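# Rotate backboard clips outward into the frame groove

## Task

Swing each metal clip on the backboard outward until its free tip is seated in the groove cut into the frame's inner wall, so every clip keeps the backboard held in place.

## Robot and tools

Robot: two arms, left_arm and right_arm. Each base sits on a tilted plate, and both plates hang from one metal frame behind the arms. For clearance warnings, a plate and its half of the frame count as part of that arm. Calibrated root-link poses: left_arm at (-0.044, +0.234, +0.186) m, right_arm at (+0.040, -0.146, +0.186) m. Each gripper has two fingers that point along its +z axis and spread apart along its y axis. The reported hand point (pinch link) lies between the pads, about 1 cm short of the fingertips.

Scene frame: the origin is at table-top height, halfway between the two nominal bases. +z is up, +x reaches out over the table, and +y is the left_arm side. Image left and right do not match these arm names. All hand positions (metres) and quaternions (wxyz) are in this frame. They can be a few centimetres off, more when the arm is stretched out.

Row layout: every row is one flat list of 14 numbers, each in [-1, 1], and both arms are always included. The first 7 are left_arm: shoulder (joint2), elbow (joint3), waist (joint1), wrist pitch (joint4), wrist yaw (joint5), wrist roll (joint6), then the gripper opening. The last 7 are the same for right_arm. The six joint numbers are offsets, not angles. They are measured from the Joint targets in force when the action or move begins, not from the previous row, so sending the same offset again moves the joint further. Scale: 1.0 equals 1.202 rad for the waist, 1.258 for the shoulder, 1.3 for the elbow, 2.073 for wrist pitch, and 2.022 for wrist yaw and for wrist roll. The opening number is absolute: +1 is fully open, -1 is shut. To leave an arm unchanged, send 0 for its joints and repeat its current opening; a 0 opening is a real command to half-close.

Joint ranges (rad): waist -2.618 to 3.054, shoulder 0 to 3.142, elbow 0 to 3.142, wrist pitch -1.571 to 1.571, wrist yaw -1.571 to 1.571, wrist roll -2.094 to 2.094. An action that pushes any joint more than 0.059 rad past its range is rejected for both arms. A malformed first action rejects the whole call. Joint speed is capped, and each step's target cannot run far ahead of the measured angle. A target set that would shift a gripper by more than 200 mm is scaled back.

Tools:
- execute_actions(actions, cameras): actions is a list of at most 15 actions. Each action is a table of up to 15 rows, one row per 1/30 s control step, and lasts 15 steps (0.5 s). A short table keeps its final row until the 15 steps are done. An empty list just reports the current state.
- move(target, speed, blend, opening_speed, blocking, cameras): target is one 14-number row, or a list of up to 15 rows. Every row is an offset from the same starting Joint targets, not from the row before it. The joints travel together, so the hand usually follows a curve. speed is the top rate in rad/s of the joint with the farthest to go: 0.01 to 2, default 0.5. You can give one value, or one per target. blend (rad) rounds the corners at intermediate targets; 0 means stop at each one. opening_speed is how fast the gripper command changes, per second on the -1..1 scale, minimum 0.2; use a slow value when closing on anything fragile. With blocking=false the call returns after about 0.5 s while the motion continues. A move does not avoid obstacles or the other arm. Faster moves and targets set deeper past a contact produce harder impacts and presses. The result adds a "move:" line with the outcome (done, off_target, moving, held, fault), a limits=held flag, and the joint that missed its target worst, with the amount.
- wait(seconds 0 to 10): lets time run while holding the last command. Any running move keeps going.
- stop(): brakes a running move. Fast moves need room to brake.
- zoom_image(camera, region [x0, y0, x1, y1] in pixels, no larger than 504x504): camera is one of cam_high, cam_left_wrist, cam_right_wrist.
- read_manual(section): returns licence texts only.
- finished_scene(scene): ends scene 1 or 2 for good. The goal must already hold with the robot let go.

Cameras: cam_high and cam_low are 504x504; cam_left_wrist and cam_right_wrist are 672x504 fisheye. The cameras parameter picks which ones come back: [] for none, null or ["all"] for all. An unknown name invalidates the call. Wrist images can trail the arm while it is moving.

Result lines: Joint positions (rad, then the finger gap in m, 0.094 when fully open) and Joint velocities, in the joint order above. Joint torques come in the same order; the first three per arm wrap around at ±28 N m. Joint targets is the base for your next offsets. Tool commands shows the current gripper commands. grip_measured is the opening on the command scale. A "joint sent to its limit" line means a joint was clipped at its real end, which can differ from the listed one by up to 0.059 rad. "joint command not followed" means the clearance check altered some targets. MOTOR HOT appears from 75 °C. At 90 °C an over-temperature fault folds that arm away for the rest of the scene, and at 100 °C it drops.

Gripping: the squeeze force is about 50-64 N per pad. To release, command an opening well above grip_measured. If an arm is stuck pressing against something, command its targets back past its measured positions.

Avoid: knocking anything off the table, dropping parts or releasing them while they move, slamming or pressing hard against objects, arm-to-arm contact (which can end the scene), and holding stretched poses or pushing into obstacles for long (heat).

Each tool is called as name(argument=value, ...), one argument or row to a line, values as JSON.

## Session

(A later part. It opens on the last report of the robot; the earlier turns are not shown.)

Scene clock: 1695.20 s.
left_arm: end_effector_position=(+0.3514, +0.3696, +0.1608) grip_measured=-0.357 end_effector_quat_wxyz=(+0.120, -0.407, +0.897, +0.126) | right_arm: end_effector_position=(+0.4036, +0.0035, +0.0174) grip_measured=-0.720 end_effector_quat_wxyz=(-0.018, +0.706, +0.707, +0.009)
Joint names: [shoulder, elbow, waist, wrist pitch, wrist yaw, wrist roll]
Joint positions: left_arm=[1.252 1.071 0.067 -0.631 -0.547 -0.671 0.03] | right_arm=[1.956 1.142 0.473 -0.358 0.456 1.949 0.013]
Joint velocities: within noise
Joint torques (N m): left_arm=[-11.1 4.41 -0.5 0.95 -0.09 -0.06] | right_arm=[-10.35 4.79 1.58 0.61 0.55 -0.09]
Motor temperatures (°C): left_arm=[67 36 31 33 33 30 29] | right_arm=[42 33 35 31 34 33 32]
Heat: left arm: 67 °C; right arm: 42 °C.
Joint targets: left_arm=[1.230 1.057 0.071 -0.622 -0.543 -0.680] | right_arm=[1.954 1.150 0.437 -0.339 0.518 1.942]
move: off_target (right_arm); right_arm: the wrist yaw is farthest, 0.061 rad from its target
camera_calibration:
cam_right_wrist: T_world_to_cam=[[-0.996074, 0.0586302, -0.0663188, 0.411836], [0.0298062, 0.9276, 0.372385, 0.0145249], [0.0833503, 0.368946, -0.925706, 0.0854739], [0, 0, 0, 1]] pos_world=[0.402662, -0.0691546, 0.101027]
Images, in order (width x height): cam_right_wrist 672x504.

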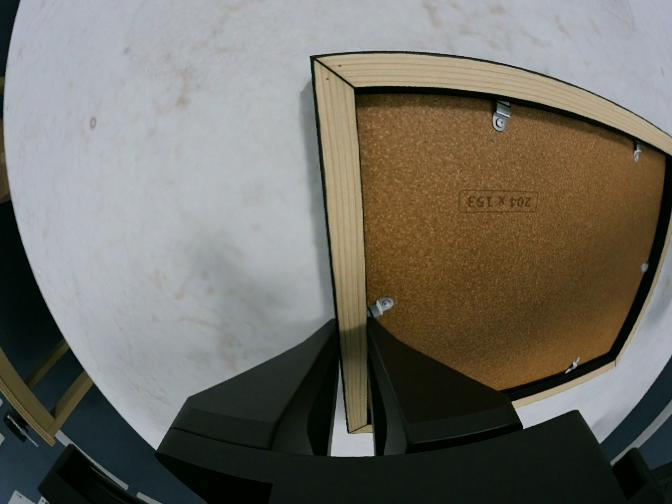

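move(
  target=[
    [0,0,0,0,0,0,-0.36,-0.039,-0.0338,0.0682,-0.0275,0.001,0.0232,-0.48],
    [0,0,0,0,0,0,-0.36,0.0215,-0.01,0.0316,0.0053,-0.0124,0.0109,-0.48],
  ],
  speed=0.06,
  opening_speed=0.6,
  cameras=["cam_right_wrist"],
)

zoom_image(
  camera="cam_right_wrist",
  region=[250, 220, 450, 370],
)

Scene clock: 1725.87 s.
left_arm: end_effector_position=(+0.3514, +0.3696, +0.1608) grip_measured=-0.357 end_effector_quat_wxyz=(+0.120, -0.407, +0.897, +0.126) | right_arm: end_effector_position=(+0.4004, +0.0009, +0.0181) grip_measured=-0.482 end_effector_quat_wxyz=(-0.002, +0.710, +0.704, +0.003)
Joint names: [shoulder, elbow, waist, wrist pitch, wrist yaw, wrist roll]
Joint positions: left_arm=[1.252 1.071 0.067 -0.631 -0.547 -0.671 0.03] | right_arm=[1.953 1.122 0.487 -0.344 0.497 1.972 0.024]
Joint velocities: within noise
Joint torques (N m): left_arm=[-11.02 4.4 -0.47 0.95 -0.09 -0.07] | right_arm=[-7.51 5.37 3.28 0.64 -0.03 -0.1]
Motor temperatures (°C): left_arm=[67 36 31 33 33 30 29] | right_arm=[45 33 35 31 34 33 32]
Heat: left arm: 67 °C; right arm: 45 °C.
Joint targets: left_arm=[1.230 1.057 0.071 -0.622 -0.543 -0.680] | right_arm=[1.982 1.137 0.475 -0.328 0.492 1.964]
move: done
camera_calibration:
cam_right_wrist: T_world_to_cam=[[-0.994242, 0.0668354, -0.0837621, 0.408409], [0.0341585, 0.938555, 0.343436, 0.0154858], [0.101569, 0.338597, -0.935434, 0.0802166], [0, 0, 0, 1]] pos_world=[0.397381, -0.0689915, 0.103928]
Images, in order (width x height): cam_right_wrist 672x504.

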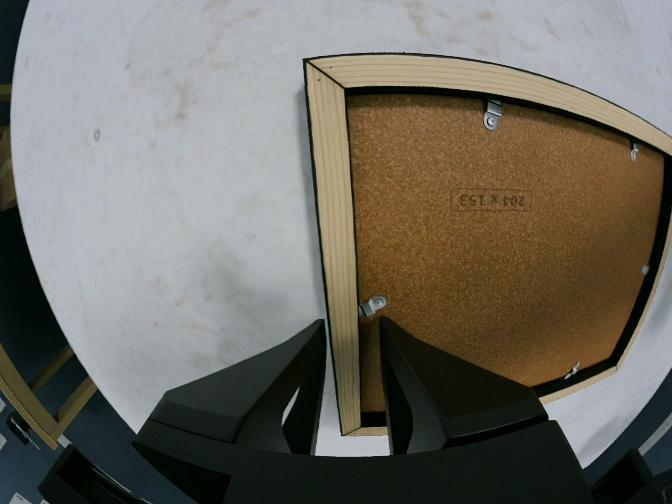

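Scaled by 2.520 from the camera's 672x504 image, which has a finer 960x720 frame.

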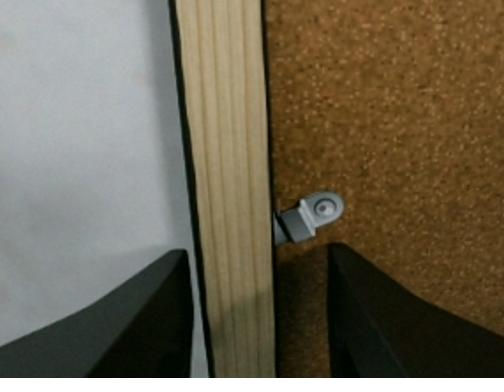

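move(
  target=[0,0,0,0,0,0,-0.36,-0.002,0,-0.0085,0,-0.001,-0.0033,-0.48],
  speed=0.03,
  cameras=["cam_right_wrist"],
)

zoom_image(
  camera="cam_right_wrist",
  region=[250, 220, 450, 370],
)

Scene clock: 1738.43 s.
left_arm: end_effector_position=(+0.3514, +0.3696, +0.1608) grip_measured=-0.357 end_effector_quat_wxyz=(+0.120, -0.407, +0.897, +0.126) | right_arm: end_effector_position=(+0.4002, +0.0008, +0.0177) grip_measured=-0.482 end_effector_quat_wxyz=(-0.004, +0.709, +0.706, +0.004)
Joint names: [shoulder, elbow, waist, wrist pitch, wrist yaw, wrist roll]
Joint positions: left_arm=[1.252 1.071 0.067 -0.631 -0.547 -0.671 0.03] | right_arm=[1.953 1.122 0.485 -0.344 0.492 1.966 0.024]
Joint velocities: within noise
Joint torques (N m): left_arm=[-11.04 4.41 -0.5 0.94 -0.08 -0.07] | right_arm=[-7.68 5.31 2.73 0.59 -0.02 -0.07]
Motor temperatures (°C): left_arm=[67 36 31 33 33 30 29] | right_arm=[43 33 35 31 34 33 31]
Heat: left arm: 67 °C; right arm: 43 °C.
Joint targets: left_arm=[1.230 1.057 0.071 -0.622 -0.543 -0.680] | right_arm=[1.979 1.137 0.465 -0.328 0.490 1.957]
move: done
camera_calibration:
cam_right_wrist: T_world_to_cam=[[-0.994732, 0.0624614, -0.081283, 0.4084], [0.0305884, 0.937661, 0.346202, 0.0171128], [0.0978402, 0.341892, -0.934632, 0.0813833], [0, 0, 0, 1]] pos_world=[0.397762, -0.0693795, 0.103335]
Images, in order (width x height): cam_right_wrist 672x504.

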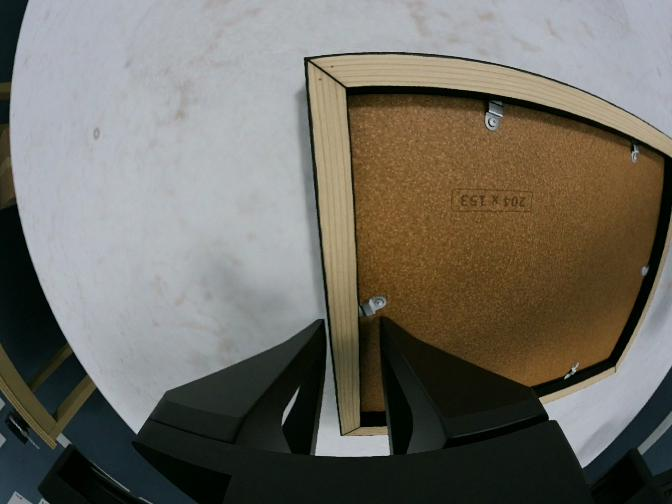

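Scaled by 2.520 from the camera's 672x504 image, which has a finer 960x720 frame.

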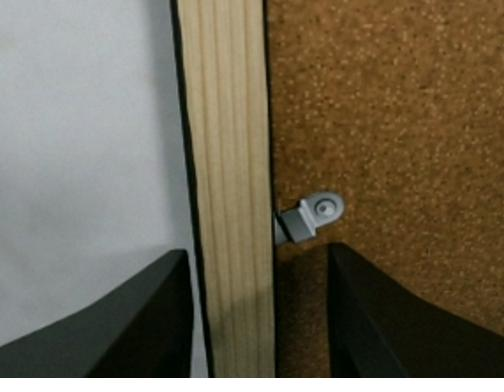

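move(
  target=[
    [0,0,0,0,0,0,-0.36,-0.0588,-0.0208,0.0416,-0.0318,0.0138,0.0153,-0.48],
    [0,0,0,0,0,0,-0.36,-0.0032,-0.0046,0.0012,0.001,0,0.0005,-0.48],
  ],
  speed=0.06,
  cameras=["cam_right_wrist"],
)

zoom_image(
  camera="cam_right_wrist",
  region=[250, 220, 450, 370],
)

Scene clock: 1751.33 s.
left_arm: end_effector_position=(+0.3514, +0.3696, +0.1608) grip_measured=-0.357 end_effector_quat_wxyz=(+0.120, -0.407, +0.897, +0.126) | right_arm: end_effector_position=(+0.4030, -0.0021, +0.0180) grip_measured=-0.482 end_effector_quat_wxyz=(-0.001, +0.712, +0.702, +0.005)
Joint names: [shoulder, elbow, waist, wrist pitch, wrist yaw, wrist roll]
Joint positions: left_arm=[1.252 1.071 0.067 -0.631 -0.547 -0.671 0.03] | right_arm=[1.947 1.122 0.478 -0.341 0.494 1.967 0.024]
Joint velocities: within noise
Joint torques (N m): left_arm=[-11.04 4.4 -0.47 0.95 -0.09 -0.06] | right_arm=[-7.54 4.86 3.22 0.62 -0.03 -0.17]
Motor temperatures (°C): left_arm=[67 36 31 33 33 30 29] | right_arm=[43 33 35 31 34 33 31]
Heat: left arm: 67 °C; right arm: 43 °C.
Joint targets: left_arm=[1.230 1.057 0.071 -0.622 -0.543 -0.680] | right_arm=[1.975 1.131 0.467 -0.326 0.490 1.958]
move: done
camera_calibration:
cam_right_wrist: T_world_to_cam=[[-0.993564, 0.0725781, -0.0869635, 0.411034], [0.0383864, 0.938066, 0.344325, 0.016496], [0.106568, 0.33877, -0.934814, 0.0789016], [0, 0, 0, 1]] pos_world=[0.399348, -0.072036, 0.103823]
Images, in order (width x height): cam_right_wrist 672x504.

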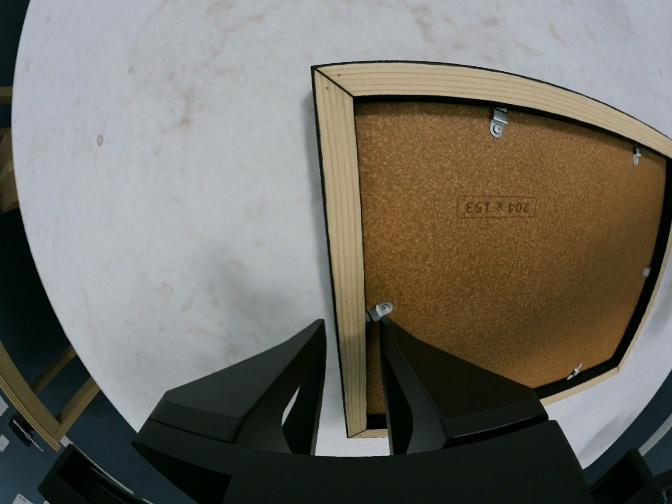

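Scaled by 2.520 from the camera's 672x504 image, which has a finer 960x720 frame.

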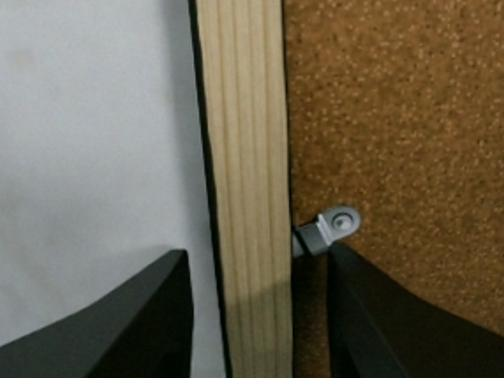

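move(
  target=[0,0,0,0,0,0,-0.36,0,0,-0.008,0,0.003,0,-0.745],
  speed=0.02,
  opening_speed=0.2,
  cameras=["cam_right_wrist"],
)

zoom_image(
  camera="cam_right_wrist",
  region=[250, 220, 450, 370],
)

Scene clock: 1764.87 s.
left_arm: end_effector_position=(+0.3514, +0.3696, +0.1608) grip_measured=-0.357 end_effector_quat_wxyz=(+0.120, -0.407, +0.897, +0.126) | right_arm: end_effector_position=(+0.4032, -0.0012, +0.0177) grip_measured=-0.737 end_effector_quat_wxyz=(-0.004, +0.713, +0.701, +0.007)
Joint names: [shoulder, elbow, waist, wrist pitch, wrist yaw, wrist roll]
Joint positions: left_arm=[1.252 1.071 0.067 -0.631 -0.547 -0.671 0.03] | right_arm=[1.947 1.122 0.476 -0.339 0.485 1.966 0.012]
Joint velocities: within noise
Joint torques (N m): left_arm=[-11.06 4.4 -0.47 0.95 -0.09 -0.07] | right_arm=[-7.57 4.92 2.8 0.57 0.09 -0.1]
Motor temperatures (°C): left_arm=[67 36 31 33 33 30 29] | right_arm=[42 33 35 31 34 33 31]
Heat: left arm: 67 °C; right arm: 42 °C.
Joint targets: left_arm=[1.230 1.057 0.071 -0.622 -0.543 -0.680] | right_arm=[1.975 1.131 0.457 -0.326 0.496 1.958]
move: done
camera_calibration:
cam_right_wrist: T_world_to_cam=[[-0.993541, 0.0752102, -0.0849741, 0.411049], [0.0407439, 0.935317, 0.351456, 0.0146855], [0.105911, 0.345724, -0.93234, 0.0785269], [0, 0, 0, 1]] pos_world=[0.399478, -0.0717993, 0.102981]
Images, in order (width x height): cam_right_wrist 672x504.

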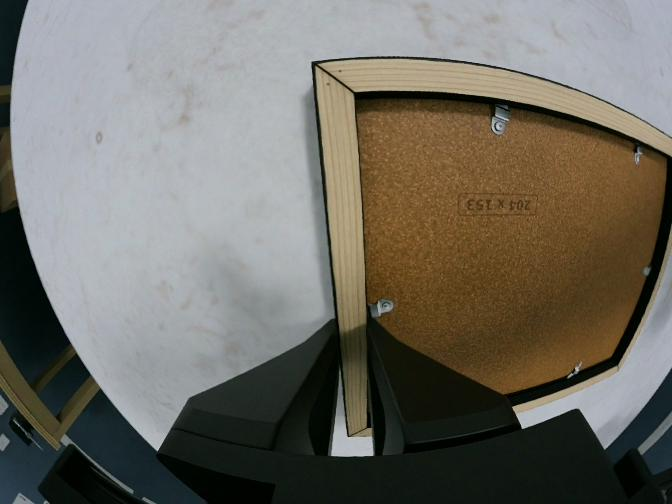

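Scaled by 2.520 from the camera's 672x504 image, which has a finer 960x720 frame.

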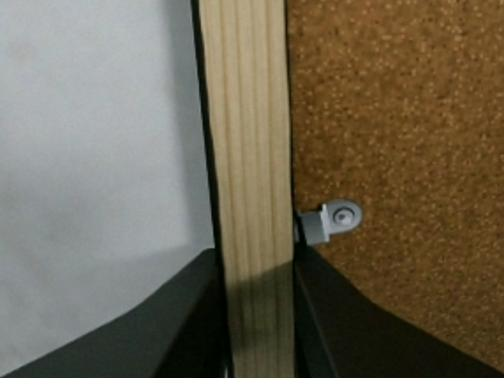

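move(
  target=[
    [0,0,0,0,0,0,-0.36,-0.0596,-0.02,0.0449,-0.0318,0.0099,0.0124,-0.48],
    [0,0,0,0,0,0,-0.36,-0.0032,-0.0031,0.005,0.001,-0.004,-0.0025,-0.48],
  ],
  speed=0.06,
  opening_speed=0.6,
  cameras=["cam_right_wrist"],
)

zoom_image(
  camera="cam_right_wrist",
  region=[250, 220, 450, 370],
)

Scene clock: 1784.10 s.
left_arm: end_effector_position=(+0.3514, +0.3696, +0.1608) grip_measured=-0.357 end_effector_quat_wxyz=(+0.120, -0.407, +0.897, +0.126) | right_arm: end_effector_position=(+0.4048, -0.0018, +0.0181) grip_measured=-0.482 end_effector_quat_wxyz=(-0.002, +0.713, +0.701, +0.009)
Joint names: [shoulder, elbow, waist, wrist pitch, wrist yaw, wrist roll]
Joint positions: left_arm=[1.252 1.071 0.067 -0.631 -0.547 -0.671 0.03] | right_arm=[1.945 1.122 0.474 -0.335 0.487 1.962 0.024]
Joint velocities: within noise
Joint torques (N m): left_arm=[-11.06 4.38 -0.49 0.95 -0.09 -0.07] | right_arm=[-7.75 4.33 3.25 0.57 0.06 -0.11]
Motor temperatures (°C): left_arm=[67 36 31 33 33 30 29] | right_arm=[42 33 35 31 34 33 32]
Heat: left arm: 67 °C; right arm: 42 °C.
Joint targets: left_arm=[1.230 1.057 0.071 -0.622 -0.543 -0.680] | right_arm=[1.971 1.127 0.463 -0.324 0.488 1.953]
move: done
camera_calibration:
cam_right_wrist: T_world_to_cam=[[-0.993059, 0.0755427, -0.0901481, 0.412699], [0.0392526, 0.935387, 0.351439, 0.0156758], [0.110872, 0.345461, -0.93186, 0.0769274], [0, 0, 0, 1]] pos_world=[0.400691, -0.0724148, 0.103381]
Images, in order (width x height): cam_right_wrist 672x504.

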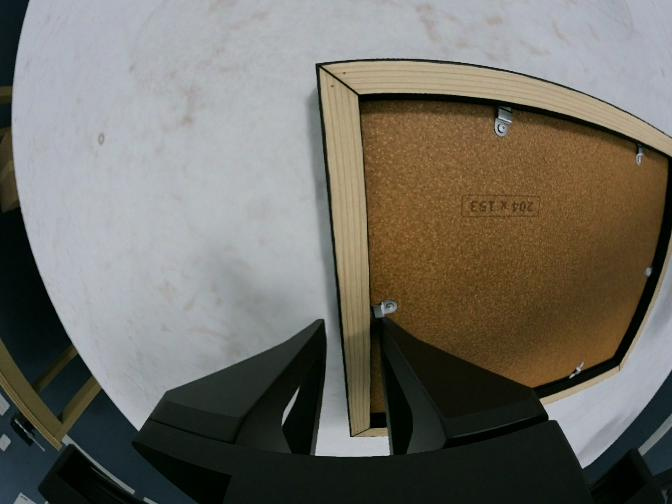

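Scaled by 2.520 from the camera's 672x504 image, which has a finer 960x720 frame.

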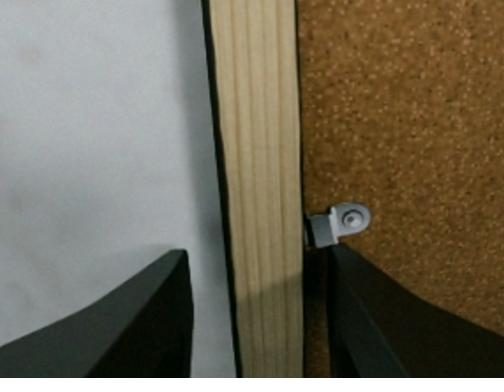

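move(
  target=[
    [0,0,0,0,0,0,-0.36,-0.0564,-0.0246,0.0383,-0.0328,0.0138,0.0148,-0.48],
    [0,0,0,0,0,0,-0.36,-0.0032,-0.0077,-0.0042,0.0005,-0.001,-0.002,-0.48],
  ],
  speed=0.06,
  cameras=["cam_right_wrist"],
)

zoom_image(
  camera="cam_right_wrist",
  region=[250, 220, 450, 370],
)

Scene clock: 1796.73 s.
left_arm: end_effector_position=(+0.3514, +0.3696, +0.1608) grip_measured=-0.357 end_effector_quat_wxyz=(+0.120, -0.407, +0.897, +0.126) | right_arm: end_effector_position=(+0.4015, -0.0062, +0.0189) grip_measured=-0.482 end_effector_quat_wxyz=(-0.001, +0.711, +0.703, +0.003)
Joint names: [shoulder, elbow, waist, wrist pitch, wrist yaw, wrist roll]
Joint positions: left_arm=[1.252 1.071 0.067 -0.631 -0.547 -0.671 0.03] | right_arm=[1.935 1.11 0.471 -0.342 0.492 1.957 0.024]
Joint velocities: within noise
Joint torques (N m): left_arm=[-11.06 4.38 -0.49 0.95 -0.09 -0.06] | right_arm=[-7.04 4.7 3.07 0.59 -0.05 -0.08]
Motor temperatures (°C): left_arm=[67 36 31 33 33 30 29] | right_arm=[43 33 35 31 34 33 32]
Heat: left arm: 67 °C; right arm: 43 °C.
Joint targets: left_arm=[1.230 1.057 0.071 -0.622 -0.543 -0.680] | right_arm=[1.967 1.117 0.458 -0.323 0.486 1.949]
move: done
camera_calibration:
cam_right_wrist: T_world_to_cam=[[-0.994108, 0.0681381, -0.084301, 0.41], [0.0353505, 0.938998, 0.3421, 0.0214086], [0.102469, 0.337104, -0.935874, 0.0829334], [0, 0, 0, 1]] pos_world=[0.398329, -0.0759964, 0.104855]
Images, in order (width x height): cam_right_wrist 672x504.

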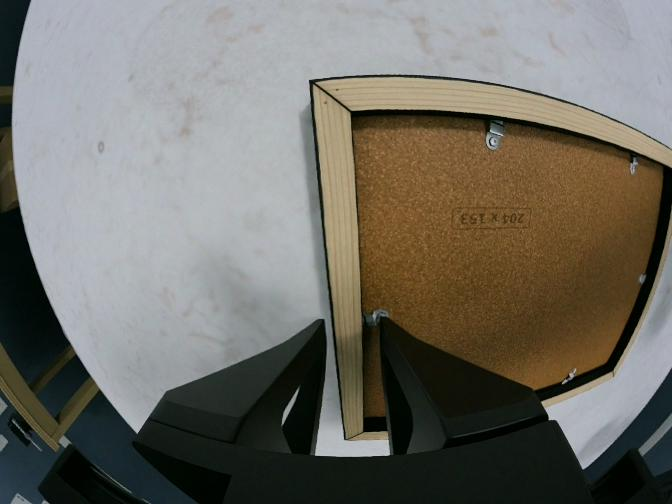

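Scaled by 2.520 from the camera's 672x504 image, which has a finer 960x720 frame.

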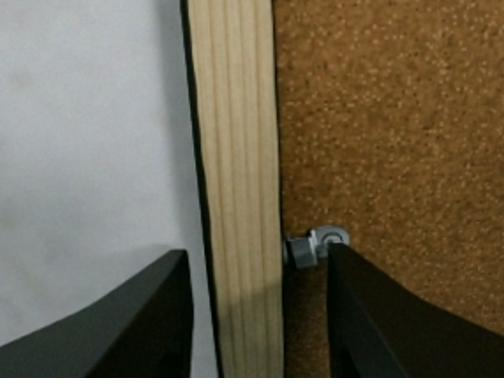

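move(
  target=[
    [0,0,0,0,0,0,-0.36,-0.0533,-0.0146,0.0433,-0.0328,0.0148,0.0168,-0.48],
    [0,0,0,0,0,0,-0.36,0.0024,0.0046,0.0025,0,0.0005,0.001,-0.48],
  ],
  speed=0.06,
  cameras=["cam_right_wrist"],
)

zoom_image(
  camera="cam_right_wrist",
  region=[250, 220, 450, 370],
)

Scene clock: 1810.73 s.
left_arm: end_effector_position=(+0.3514, +0.3696, +0.1608) grip_measured=-0.357 end_effector_quat_wxyz=(+0.120, -0.407, +0.897, +0.126) | right_arm: end_effector_position=(+0.4009, -0.0051, +0.0182) grip_measured=-0.482 end_effector_quat_wxyz=(-0.001, +0.711, +0.704, +0.003)
Joint names: [shoulder, elbow, waist, wrist pitch, wrist yaw, wrist roll]
Joint positions: left_arm=[1.252 1.071 0.067 -0.631 -0.547 -0.671 0.03] | right_arm=[1.939 1.111 0.473 -0.341 0.492 1.959 0.024]
Joint velocities: within noise
Joint torques (N m): left_arm=[-11.06 4.37 -0.49 0.94 -0.09 -0.06] | right_arm=[-7.23 5.12 3.06 0.6 -0.04 -0.14]
Motor temperatures (°C): left_arm=[67 36 31 33 33 30 29] | right_arm=[42 33 35 31 34 33 31]
Heat: left arm: 67 °C; right arm: 42 °C.
Joint targets: left_arm=[1.230 1.057 0.071 -0.622 -0.543 -0.680] | right_arm=[1.970 1.123 0.461 -0.323 0.487 1.951]
move: done
camera_calibration:
cam_right_wrist: T_world_to_cam=[[-0.994184, 0.0677886, -0.0836826, 0.409344], [0.0352178, 0.93896, 0.342219, 0.0207085], [0.101773, 0.337281, -0.935887, 0.0822872], [0, 0, 0, 1]] pos_world=[0.39786, -0.0749472, 0.10418]
Images, in order (width x height): cam_right_wrist 672x504.

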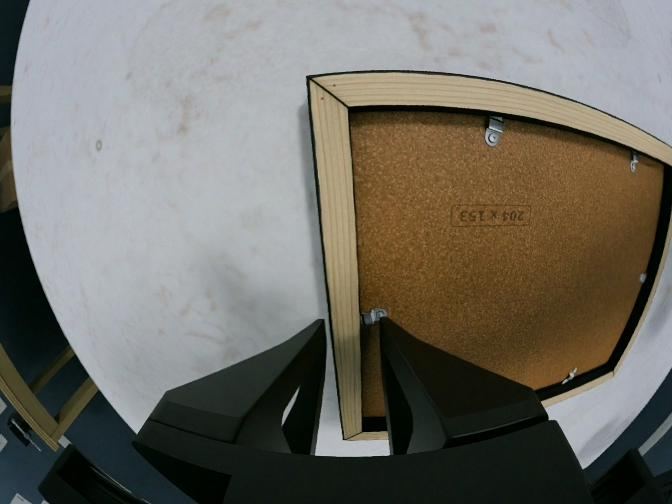

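Scaled by 2.520 from the camera's 672x504 image, which has a finer 960x720 frame.

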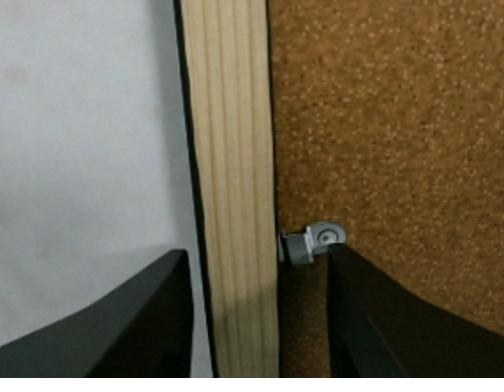

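move(
  target=[
    [0,0,0,0,0,0,-0.36,-0.0556,-0.0146,0.0433,-0.0328,0.0148,0.0168,-0.48],
    [0,0,0,0,0,0,-0.36,0.0032,0.0031,0.0025,0,0.001,0.001,-0.48],
  ],
  speed=0.06,
  cameras=["cam_right_wrist"],
)

zoom_image(
  camera="cam_right_wrist",
  region=[250, 220, 450, 370],
)

Scene clock: 1821.37 s.
left_arm: end_effector_position=(+0.3514, +0.3696, +0.1608) grip_measured=-0.357 end_effector_quat_wxyz=(+0.120, -0.407, +0.897, +0.126) | right_arm: end_effector_position=(+0.4004, -0.0037, +0.0180) grip_measured=-0.482 end_effector_quat_wxyz=(-0.001, +0.710, +0.704, +0.003)
Joint names: [shoulder, elbow, waist, wrist pitch, wrist yaw, wrist roll]
Joint positions: left_arm=[1.252 1.071 0.067 -0.631 -0.547 -0.671 0.03] | right_arm=[1.942 1.112 0.477 -0.34 0.494 1.962 0.024]
Joint velocities: within noise
Joint torques (N m): left_arm=[-11.02 4.41 -0.49 0.94 -0.09 -0.07] | right_arm=[-7.34 5.34 3.19 0.63 -0.03 -0.13]
Motor temperatures (°C): left_arm=[67 36 31 33 33 30 29] | right_arm=[42 33 35 31 34 33 31]
Heat: left arm: 67 °C; right arm: 42 °C.
Joint targets: left_arm=[1.230 1.057 0.071 -0.622 -0.543 -0.680] | right_arm=[1.974 1.127 0.464 -0.323 0.489 1.953]
move: done
camera_calibration:
cam_right_wrist: T_world_to_cam=[[-0.994286, 0.0660589, -0.0838583, 0.408717], [0.0335644, 0.939155, 0.34185, 0.0200939], [0.101338, 0.337082, -0.936006, 0.0818502], [0, 0, 0, 1]] pos_world=[0.397413, -0.0734609, 0.104017]
Images, in order (width x height): cam_right_wrist 672x504.

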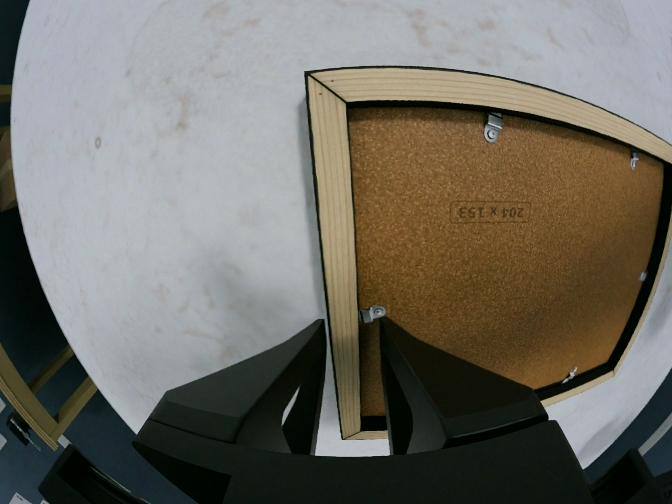

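Scaled by 2.520 from the camera's 672x504 image, which has a finer 960x720 frame.

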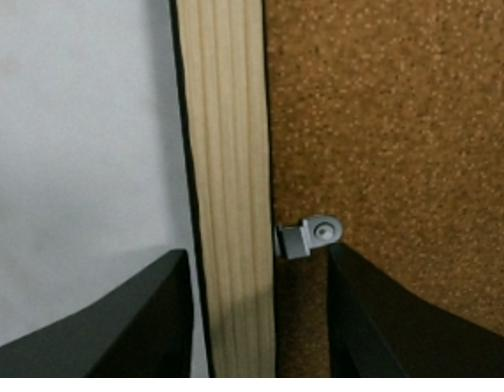

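move(
  target=[0,0,0,0,0,0,-0.36,0.0015,0.0075,-0.006,-0.004,0.002,0,-0.745],
  speed=0.02,
  opening_speed=0.2,
  cameras=["cam_right_wrist"],
)

zoom_image(
  camera="cam_right_wrist",
  region=[250, 220, 450, 370],
)

Scene clock: 1829.00 s.
left_arm: end_effector_position=(+0.3514, +0.3696, +0.1608) grip_measured=-0.357 end_effector_quat_wxyz=(+0.120, -0.407, +0.897, +0.126) | right_arm: end_effector_position=(+0.4036, -0.0032, +0.0179) grip_measured=-0.737 end_effector_quat_wxyz=(-0.004, +0.712, +0.702, +0.005)
Joint names: [shoulder, elbow, waist, wrist pitch, wrist yaw, wrist roll]
Joint positions: left_arm=[1.252 1.071 0.067 -0.631 -0.547 -0.671 0.03] | right_arm=[1.944 1.123 0.471 -0.344 0.484 1.961 0.012]
Joint velocities: within noise
Joint torques (N m): left_arm=[-11.03 4.38 -0.49 0.94 -0.09 -0.07] | right_arm=[-7.21 5.2 3.04 0.57 0.07 -0.11]
Motor temperatures (°C): left_arm=[68 36 31 33 33 30 29] | right_arm=[42 33 35 31 34 33 31]
Heat: left arm: 68 °C; right arm: 42 °C.
Joint targets: left_arm=[1.230 1.057 0.071 -0.622 -0.543 -0.680] | right_arm=[1.976 1.137 0.457 -0.331 0.493 1.953]
move: done
camera_calibration:
cam_right_wrist: T_world_to_cam=[[-0.993911, 0.0728949, -0.0826302, 0.411728], [0.0395713, 0.936007, 0.349749, 0.0170387], [0.102837, 0.34435, -0.933192, 0.0806168], [0, 0, 0, 1]] pos_world=[0.400256, -0.0737216, 0.103293]
Images, in order (width x height): cam_right_wrist 672x504.

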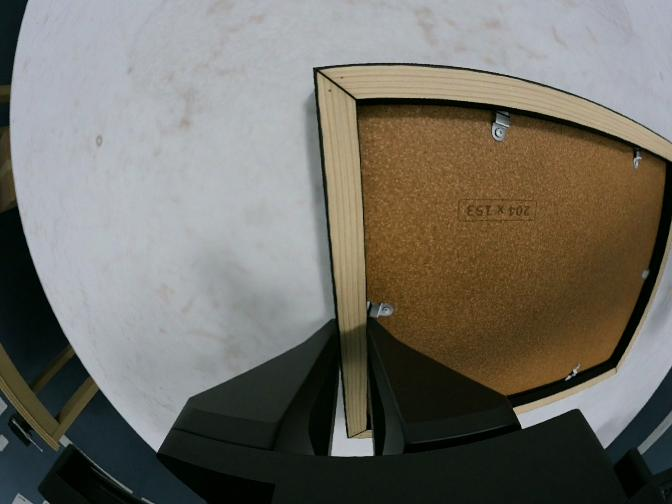

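Scaled by 2.520 from the camera's 672x504 image, which has a finer 960x720 frame.

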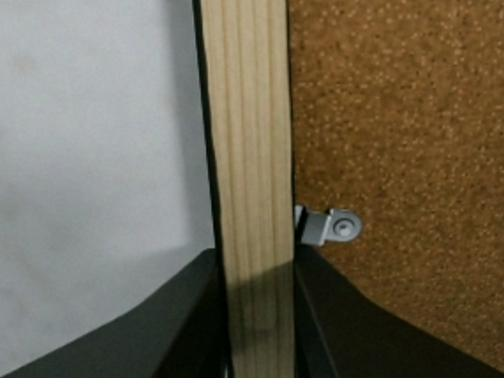

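move(
  target=[
    [0,0,0,0,0,0,-0.36,0,0,0,0,0,0,-0.6],
    [0,0,0,0,0,0,-0.36,-0.108,-0.0054,0.0607,-0.0815,0.0134,0.0232,-0.6],
    [0,0,0,0,0,0,-0.36,-0.2957,-0.0769,0.1539,-0.1717,0.0336,-0.7245,-0.6],
  ],
  speed=[0.1,0.12,0.5],
  blend=[0,0.03,0],
  cameras=["cam_right_wrist"],
)

zoom_image(
  camera="cam_right_wrist",
  region=[220, 200, 480, 395],
)

move(
  target=[0,0,0,0,0,0,-0.36,-0.097,-0.2046,0.1223,0.0323,0.0183,0.1103,-0.6],
  speed=0.4,
  cameras=["cam_right_wrist"],
)

zoom_image(
  camera="cam_right_wrist",
  region=[200, 100, 520, 420],
)

Scene clock: 1850.83 s.
left_arm: end_effector_position=(+0.3514, +0.3696, +0.1608) grip_measured=-0.357 end_effector_quat_wxyz=(+0.120, -0.407, +0.897, +0.126) | right_arm: end_effector_position=(+0.3786, -0.0200, +0.1179) grip_measured=-0.602 end_effector_quat_wxyz=(+0.004, -0.019, +1.000, +0.001)
Joint names: [shoulder, elbow, waist, wrist pitch, wrist yaw, wrist roll]
Joint positions: left_arm=[1.252 1.071 0.067 -0.631 -0.547 -0.671 0.03] | right_arm=[1.628 1.053 0.621 -0.668 0.551 0.497 0.019]
Joint velocities: within noise
Joint torques (N m): left_arm=[-11.04 4.36 -0.5 0.95 -0.08 -0.07] | right_arm=[-10.52 3.85 5.08 0.28 0.12 -0.11]
Motor temperatures (°C): left_arm=[68 36 31 33 33 30 29] | right_arm=[44 34 35 31 34 33 32]
Heat: left arm: 68 °C; right arm: 44 °C.
Joint targets: left_arm=[1.230 1.057 0.071 -0.622 -0.543 -0.680] | right_arm=[1.604 1.037 0.641 -0.687 0.562 0.488]
move: done
camera_calibration:
cam_right_wrist: T_world_to_cam=[[-0.0188376, -0.996203, -0.0849929, 0.00611111], [-0.944423, -0.0101746, 0.328576, 0.354857], [-0.328193, 0.0864588, -0.940646, 0.341216], [0, 0, 0, 1]] pos_world=[0.447235, -0.0198027, 0.204885]
Images, in order (width x height): cam_right_wrist 672x504.

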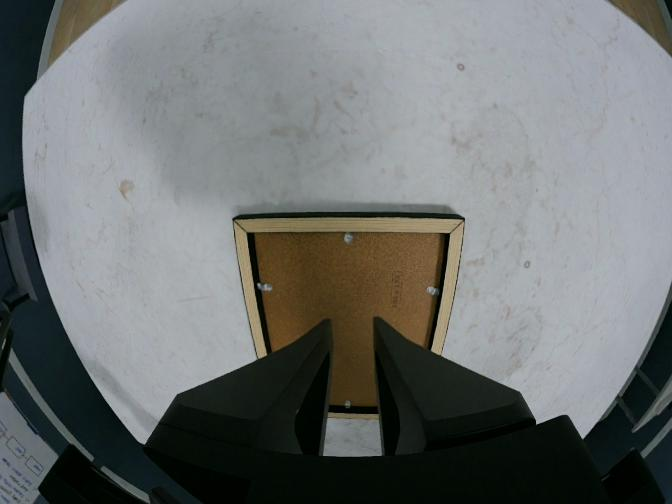

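Scaled by 1.938 from the camera's 672x504 image, which has a finer 960x720 frame.

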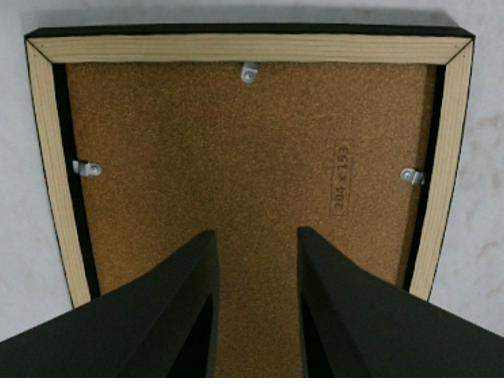

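Scene clock: 1852.20 s.
left_arm: end_effector_position=(+0.3514, +0.3696, +0.1608) grip_measured=-0.357 end_effector_quat_wxyz=(+0.120, -0.407, +0.897, +0.126) | right_arm: end_effector_position=(+0.2987, -0.0218, +0.1230) grip_measured=-0.602 end_effector_quat_wxyz=(-0.004, -0.008, +1.000, -0.002)
Joint names: [shoulder, elbow, waist, wrist pitch, wrist yaw, wrist roll]
Joint positions: left_arm=[1.252 1.071 0.067 -0.631 -0.547 -0.671 0.03] | right_arm=[1.504 0.784 0.771 -0.637 0.587 0.703 0.019]
Joint velocities: within noise
Joint torques (N m): left_arm=[-11.03 4.38 -0.44 0.95 -0.08 -0.06] | right_arm=[-8.13 3.58 4.29 0.53 0.1 0.07]
Motor temperatures (°C): left_arm=[68 36 31 33 33 30 29] | right_arm=[44 33 35 31 34 33 32]
Heat: left arm: 68 °C; right arm: 44 °C.
Joint targets: left_arm=[1.230 1.057 0.071 -0.622 -0.543 -0.680] | right_arm=[1.482 0.771 0.789 -0.620 0.598 0.711]
move: done
camera_calibration:
cam_right_wrist: T_world_to_cam=[[-0.0426698, -0.996086, -0.0774043, 0.00943626], [-0.938618, 0.0134221, 0.344698, 0.274543], [-0.34231, 0.0873613, -0.935517, 0.323534], [0, 0, 0, 1]] pos_world=[0.368842, -0.0225499, 0.208767]
Images, in order (width x height): cam_right_wrist 672x504.

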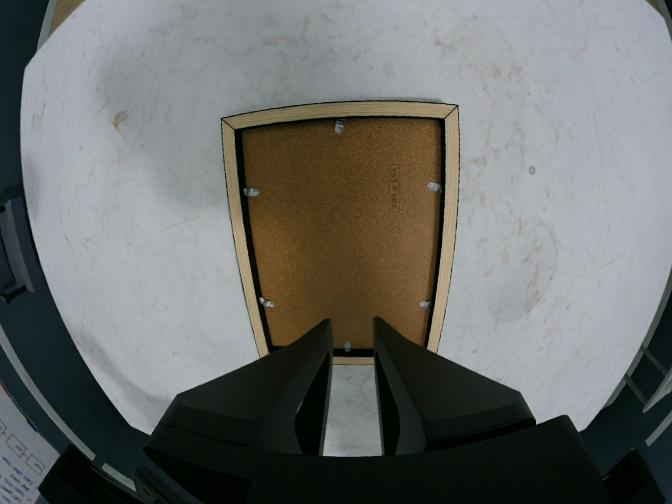

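Scaled by 1.575 from the camera's 672x504 image, which has a finer 960x720 frame.

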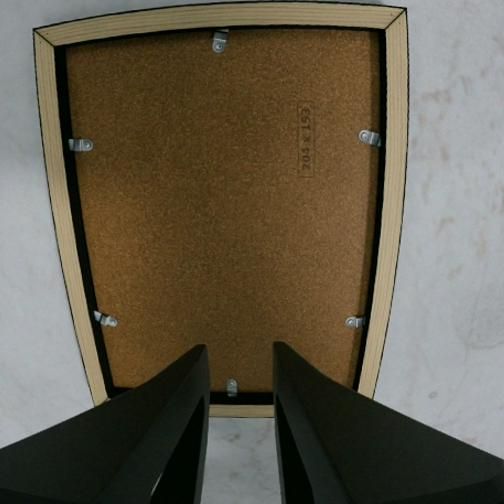

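zoom_image(
  camera="cam_right_wrist",
  region=[240, 280, 300, 325],
)

zoom_image(
  camera="cam_right_wrist",
  region=[230, 160, 290, 205],
)

zoom_image(
  camera="cam_right_wrist",
  region=[310, 100, 370, 145],
)

zoom_image(
  camera="cam_right_wrist",
  region=[400, 280, 460, 325],
)

zoom_image(
  camera="cam_right_wrist",
  region=[400, 165, 460, 210],
)

zoom_image(
  camera="cam_right_wrist",
  region=[320, 330, 380, 375],
)

Scaled by 8.400 from the camera's 672x504 image, which has a finer 960x720 frame.

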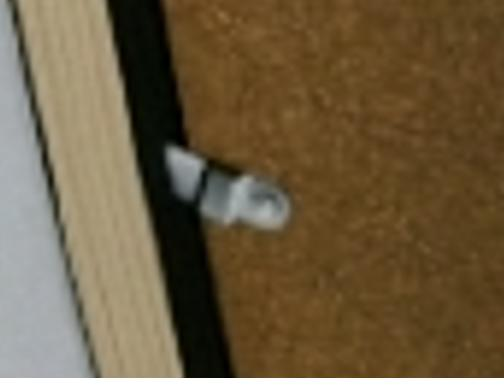

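Scaled by 8.400 from the camera's 672x504 image, which has a finer 960x720 frame.

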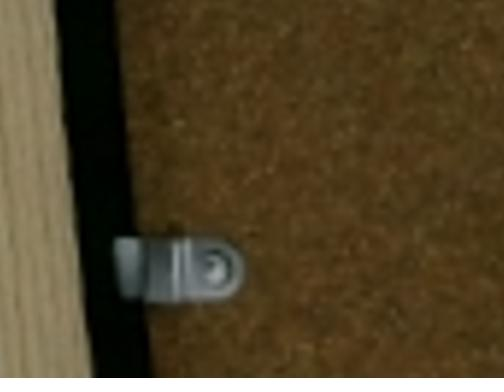

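Scaled by 8.400 from the camera's 672x504 image, which has a finer 960x720 frame.

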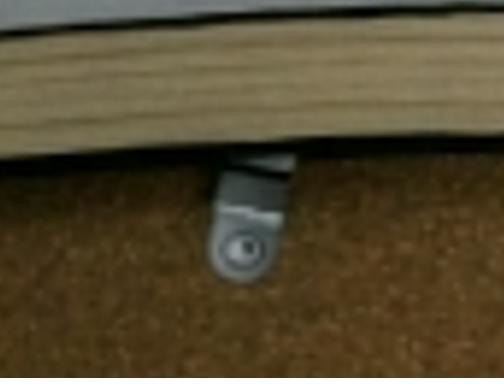

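Scaled by 8.400 from the camera's 672x504 image, which has a finer 960x720 frame.

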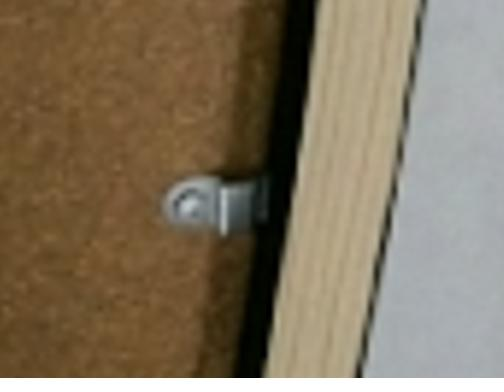

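Scaled by 8.400 from the camera's 672x504 image, which has a finer 960x720 frame.

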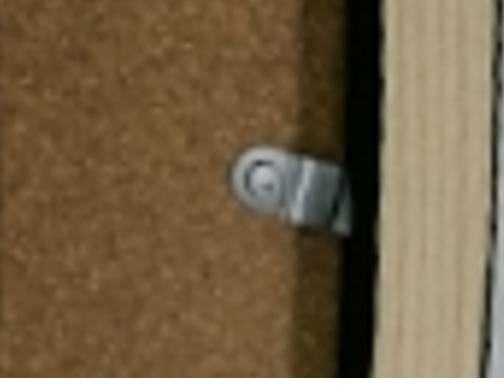

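Scaled by 8.400 from the camera's 672x504 image, which has a finer 960x720 frame.

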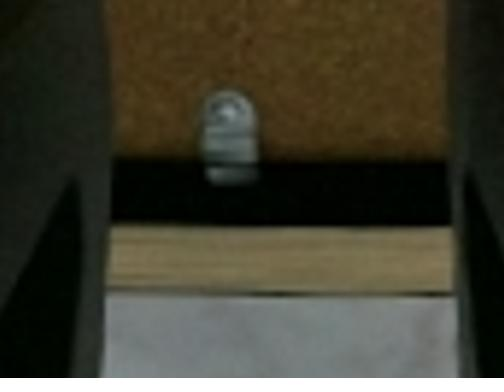

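move(
  target=[0,0,0,0,0,0,-0.36,0.368,-0.0108,0.1489,0.1524,0.0148,0.1063,-0.6],
  speed=0.35,
  cameras=["cam_right_wrist"],
)

zoom_image(
  camera="cam_right_wrist",
  region=[270, 220, 430, 340],
)

Scene clock: 1904.33 s.
left_arm: end_effector_position=(+0.3514, +0.3696, +0.1608) grip_measured=-0.357 end_effector_quat_wxyz=(+0.120, -0.407, +0.897, +0.126) | right_arm: end_effector_position=(+0.2363, +0.0531, +0.0619) grip_measured=-0.602 end_effector_quat_wxyz=(-0.005, -0.007, +1.000, -0.005)
Joint names: [shoulder, elbow, waist, wrist pitch, wrist yaw, wrist roll]
Joint positions: left_arm=[1.252 1.071 0.067 -0.631 -0.547 -0.671 0.03] | right_arm=[1.93 0.767 0.947 -0.32 0.616 0.918 0.019]
Joint velocities: within noise
Joint torques (N m): left_arm=[-11.04 4.4 -0.5 0.95 -0.09 -0.06] | right_arm=[-5.46 2.63 5.68 0.5 0.13 0.08]
Motor temperatures (°C): left_arm=[68 36 31 33 33 30 29] | right_arm=[42 33 35 31 34 33 31]
Heat: left arm: 68 °C; right arm: 42 °C.
Joint targets: left_arm=[1.230 1.057 0.071 -0.622 -0.543 -0.680] | right_arm=[1.945 0.757 0.967 -0.304 0.628 0.926]
move: done
camera_calibration:
cam_right_wrist: T_world_to_cam=[[-0.0432977, -0.996439, -0.072349, 0.0765043], [-0.938142, 0.0156498, 0.345897, 0.235727], [-0.343533, 0.0828502, -0.935479, 0.238999], [0, 0, 0, 1]] pos_world=[0.306562, 0.0527417, 0.147576]
Images, in order (width x height): cam_right_wrist 672x504.

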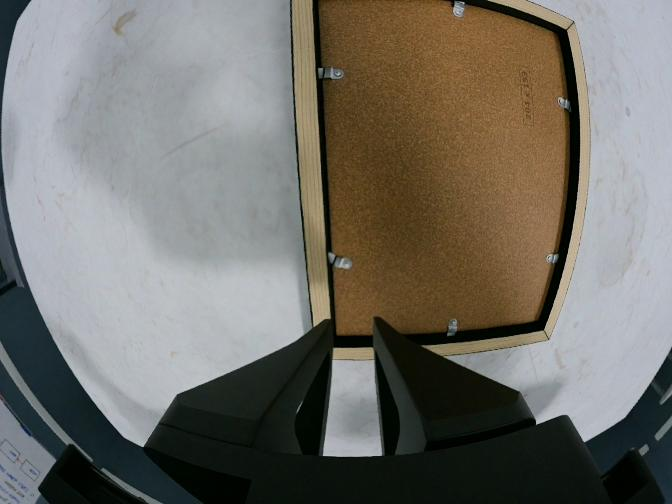

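Scaled by 3.150 from the camera's 672x504 image, which has a finer 960x720 frame.

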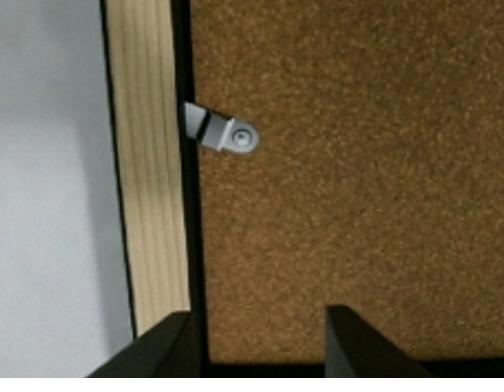

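move(
  target=[
    [0,0,0,0,0,0,-0.36,0.0421,0.0869,-0.0732,0.0082,-0.0104,-0.05,-0.4],
    [0,0,0,0,0,0,-0.36,0.0954,0.0838,-0.1065,0.055,-0.0158,-0.0727,-0.4],
  ],
  speed=[0.15,0.06],
  blend=[0,0],
  cameras=["cam_right_wrist"],
)

zoom_image(
  camera="cam_right_wrist",
  region=[260, 240, 440, 375],
)

Scene clock: 1963.13 s.
left_arm: end_effector_position=(+0.3514, +0.3696, +0.1608) grip_measured=-0.357 end_effector_quat_wxyz=(+0.120, -0.407, +0.897, +0.126) | right_arm: end_effector_position=(+0.2641, +0.0678, +0.0302) grip_measured=-0.402 end_effector_quat_wxyz=(-0.001, -0.007, +1.000, +0.003)
Joint names: [shoulder, elbow, waist, wrist pitch, wrist yaw, wrist roll]
Joint positions: left_arm=[1.252 1.071 0.067 -0.631 -0.547 -0.671 0.03] | right_arm=[2.045 0.856 0.849 -0.206 0.6 0.787 0.028]
Joint velocities: within noise
Joint torques (N m): left_arm=[-11.04 4.41 -0.49 0.94 -0.1 -0.07] | right_arm=[-5.96 4.04 3.81 0.58 -0.07 -0.12]
Motor temperatures (°C): left_arm=[68 36 31 33 33 30 29] | right_arm=[40 33 36 31 34 33 31]
Heat: left arm: 68 °C; right arm: 40 °C.
Joint targets: left_arm=[1.230 1.057 0.071 -0.622 -0.543 -0.680] | right_arm=[2.065 0.866 0.840 -0.190 0.596 0.779]
move: done
camera_calibration:
cam_right_wrist: T_world_to_cam=[[-0.0426087, -0.995298, -0.0869874, 0.0902312], [-0.941104, 0.0107527, 0.337946, 0.273856], [-0.335422, 0.0962636, -0.937137, 0.21461], [0, 0, 0, 1]] pos_world=[0.333557, 0.066203, 0.116419]
Images, in order (width x height): cam_right_wrist 672x504.

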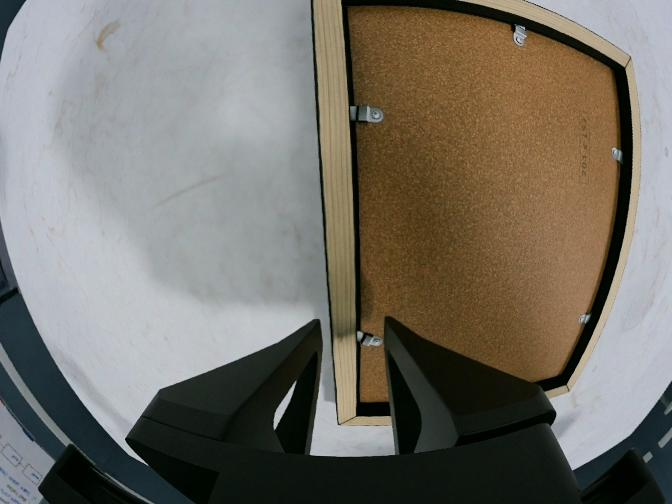

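Scaled by 2.800 from the camera's 672x504 image, which has a finer 960x720 frame.

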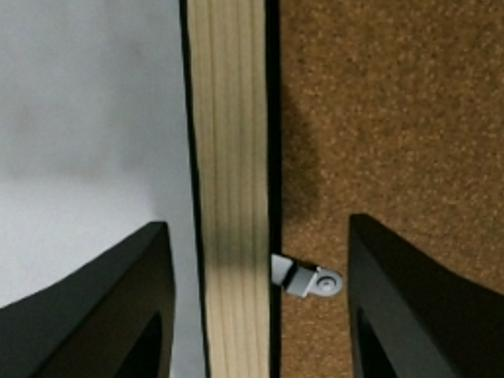

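move(
  target=[0,0,0,0,0,0,-0.36,0.0165,-0.0415,-0.0208,0.0289,-0.005,-0.0143,-0.4],
  speed=0.04,
  cameras=["cam_right_wrist"],
)

zoom_image(
  camera="cam_right_wrist",
  region=[260, 240, 440, 375],
)

Scene clock: 1985.30 s.
left_arm: end_effector_position=(+0.3514, +0.3696, +0.1608) grip_measured=-0.357 end_effector_quat_wxyz=(+0.120, -0.407, +0.897, +0.126) | right_arm: end_effector_position=(+0.2597, +0.0648, +0.0197) grip_measured=-0.402 end_effector_quat_wxyz=(-0.003, -0.006, +1.000, +0.008)
Joint names: [shoulder, elbow, waist, wrist pitch, wrist yaw, wrist roll]
Joint positions: left_arm=[1.252 1.071 0.067 -0.631 -0.547 -0.671 0.03] | right_arm=[2.063 0.826 0.826 -0.136 0.584 0.759 0.028]
Joint velocities: within noise
Joint torques (N m): left_arm=[-11.1 4.38 -0.49 0.95 -0.09 -0.07] | right_arm=[-5.85 1.7 3.56 0.51 0.03 -0.08]
Motor temperatures (°C): left_arm=[68 36 31 33 33 30 29] | right_arm=[41 33 36 31 34 33 31]
Heat: left arm: 68 °C; right arm: 41 °C.
Joint targets: left_arm=[1.230 1.057 0.071 -0.622 -0.543 -0.680] | right_arm=[2.086 0.812 0.814 -0.130 0.586 0.750]
move: done
camera_calibration:
cam_right_wrist: T_world_to_cam=[[-0.0449737, -0.994173, -0.0979644, 0.0869296], [-0.93942, 0.00873187, 0.342657, 0.272943], [-0.339805, 0.10744, -0.934339, 0.203976], [0, 0, 0, 1]] pos_world=[0.329629, 0.0621246, 0.105572]
Images, in order (width x height): cam_right_wrist 672x504.

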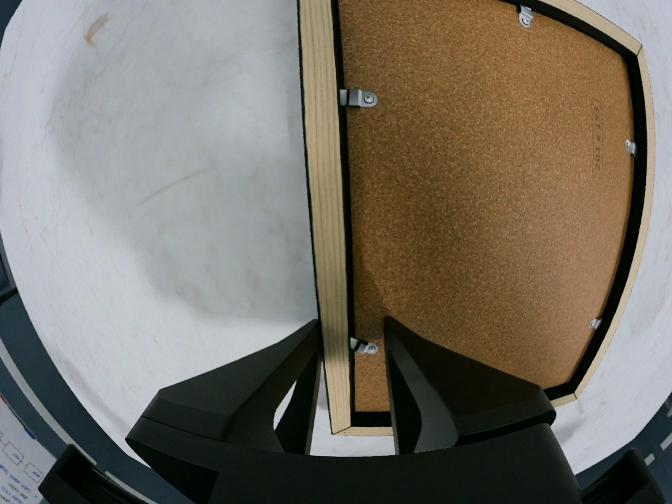

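Scaled by 2.800 from the camera's 672x504 image, which has a finer 960x720 frame.

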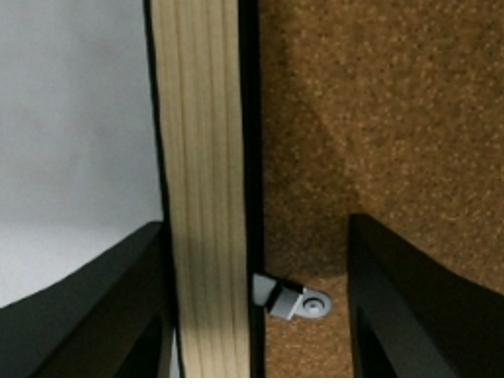

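move(
  target=[0,0,0,0,0,0,-0.36,0.0055,-0.0035,0.0216,0.002,0.005,0.010,-0.575],
  speed=0.02,
  opening_speed=0.2,
  cameras=["cam_right_wrist"],
)

zoom_image(
  camera="cam_right_wrist",
  region=[260, 240, 440, 375],
)

Scene clock: 2007.00 s.
left_arm: end_effector_position=(+0.3514, +0.3696, +0.1608) grip_measured=-0.357 end_effector_quat_wxyz=(+0.120, -0.407, +0.897, +0.126) | right_arm: end_effector_position=(+0.2595, +0.0685, +0.0187) grip_measured=-0.573 end_effector_quat_wxyz=(-0.004, -0.001, +1.000, +0.016)
Joint names: [shoulder, elbow, waist, wrist pitch, wrist yaw, wrist roll]
Joint positions: left_arm=[1.252 1.071 0.067 -0.631 -0.547 -0.671 0.03] | right_arm=[2.068 0.826 0.826 -0.12 0.573 0.763 0.02]
Joint velocities: within noise
Joint torques (N m): left_arm=[-11.03 4.38 -0.49 0.95 -0.1 -0.07] | right_arm=[-5.64 1.47 5.52 0.4 0.23 0.04]
Motor temperatures (°C): left_arm=[68 36 31 33 33 30 29] | right_arm=[40 32 35 31 34 33 31]
Heat: left arm: 68 °C; right arm: 40 °C.
Joint targets: left_arm=[1.230 1.057 0.071 -0.622 -0.543 -0.680] | right_arm=[2.092 0.808 0.841 -0.126 0.596 0.771]
move: done
camera_calibration:
cam_right_wrist: T_world_to_cam=[[-0.0552128, -0.992074, -0.112873, 0.0932719], [-0.938767, 0.0130727, 0.344305, 0.272494], [-0.3401, 0.124972, -0.932048, 0.201391], [0, 0, 0, 1]] pos_world=[0.329452, 0.0638022, 0.104413]
Images, in order (width x height): cam_right_wrist 672x504.

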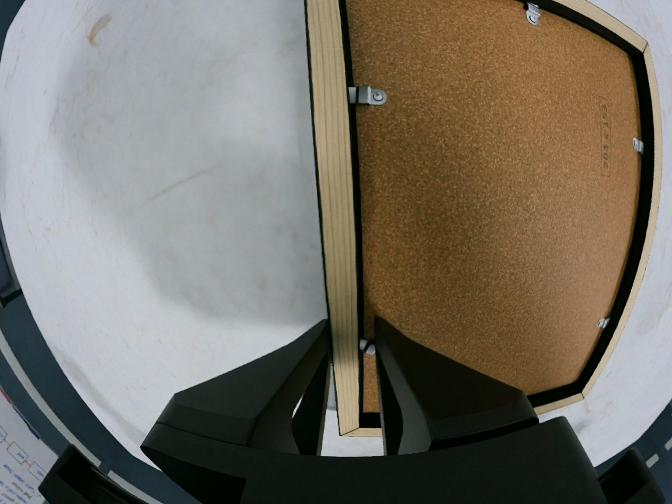

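Scaled by 2.800 from the camera's 672x504 image, which has a finer 960x720 frame.

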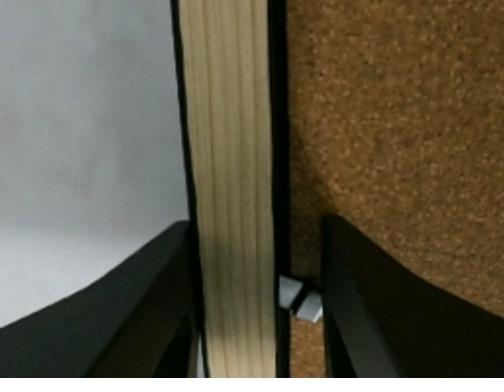

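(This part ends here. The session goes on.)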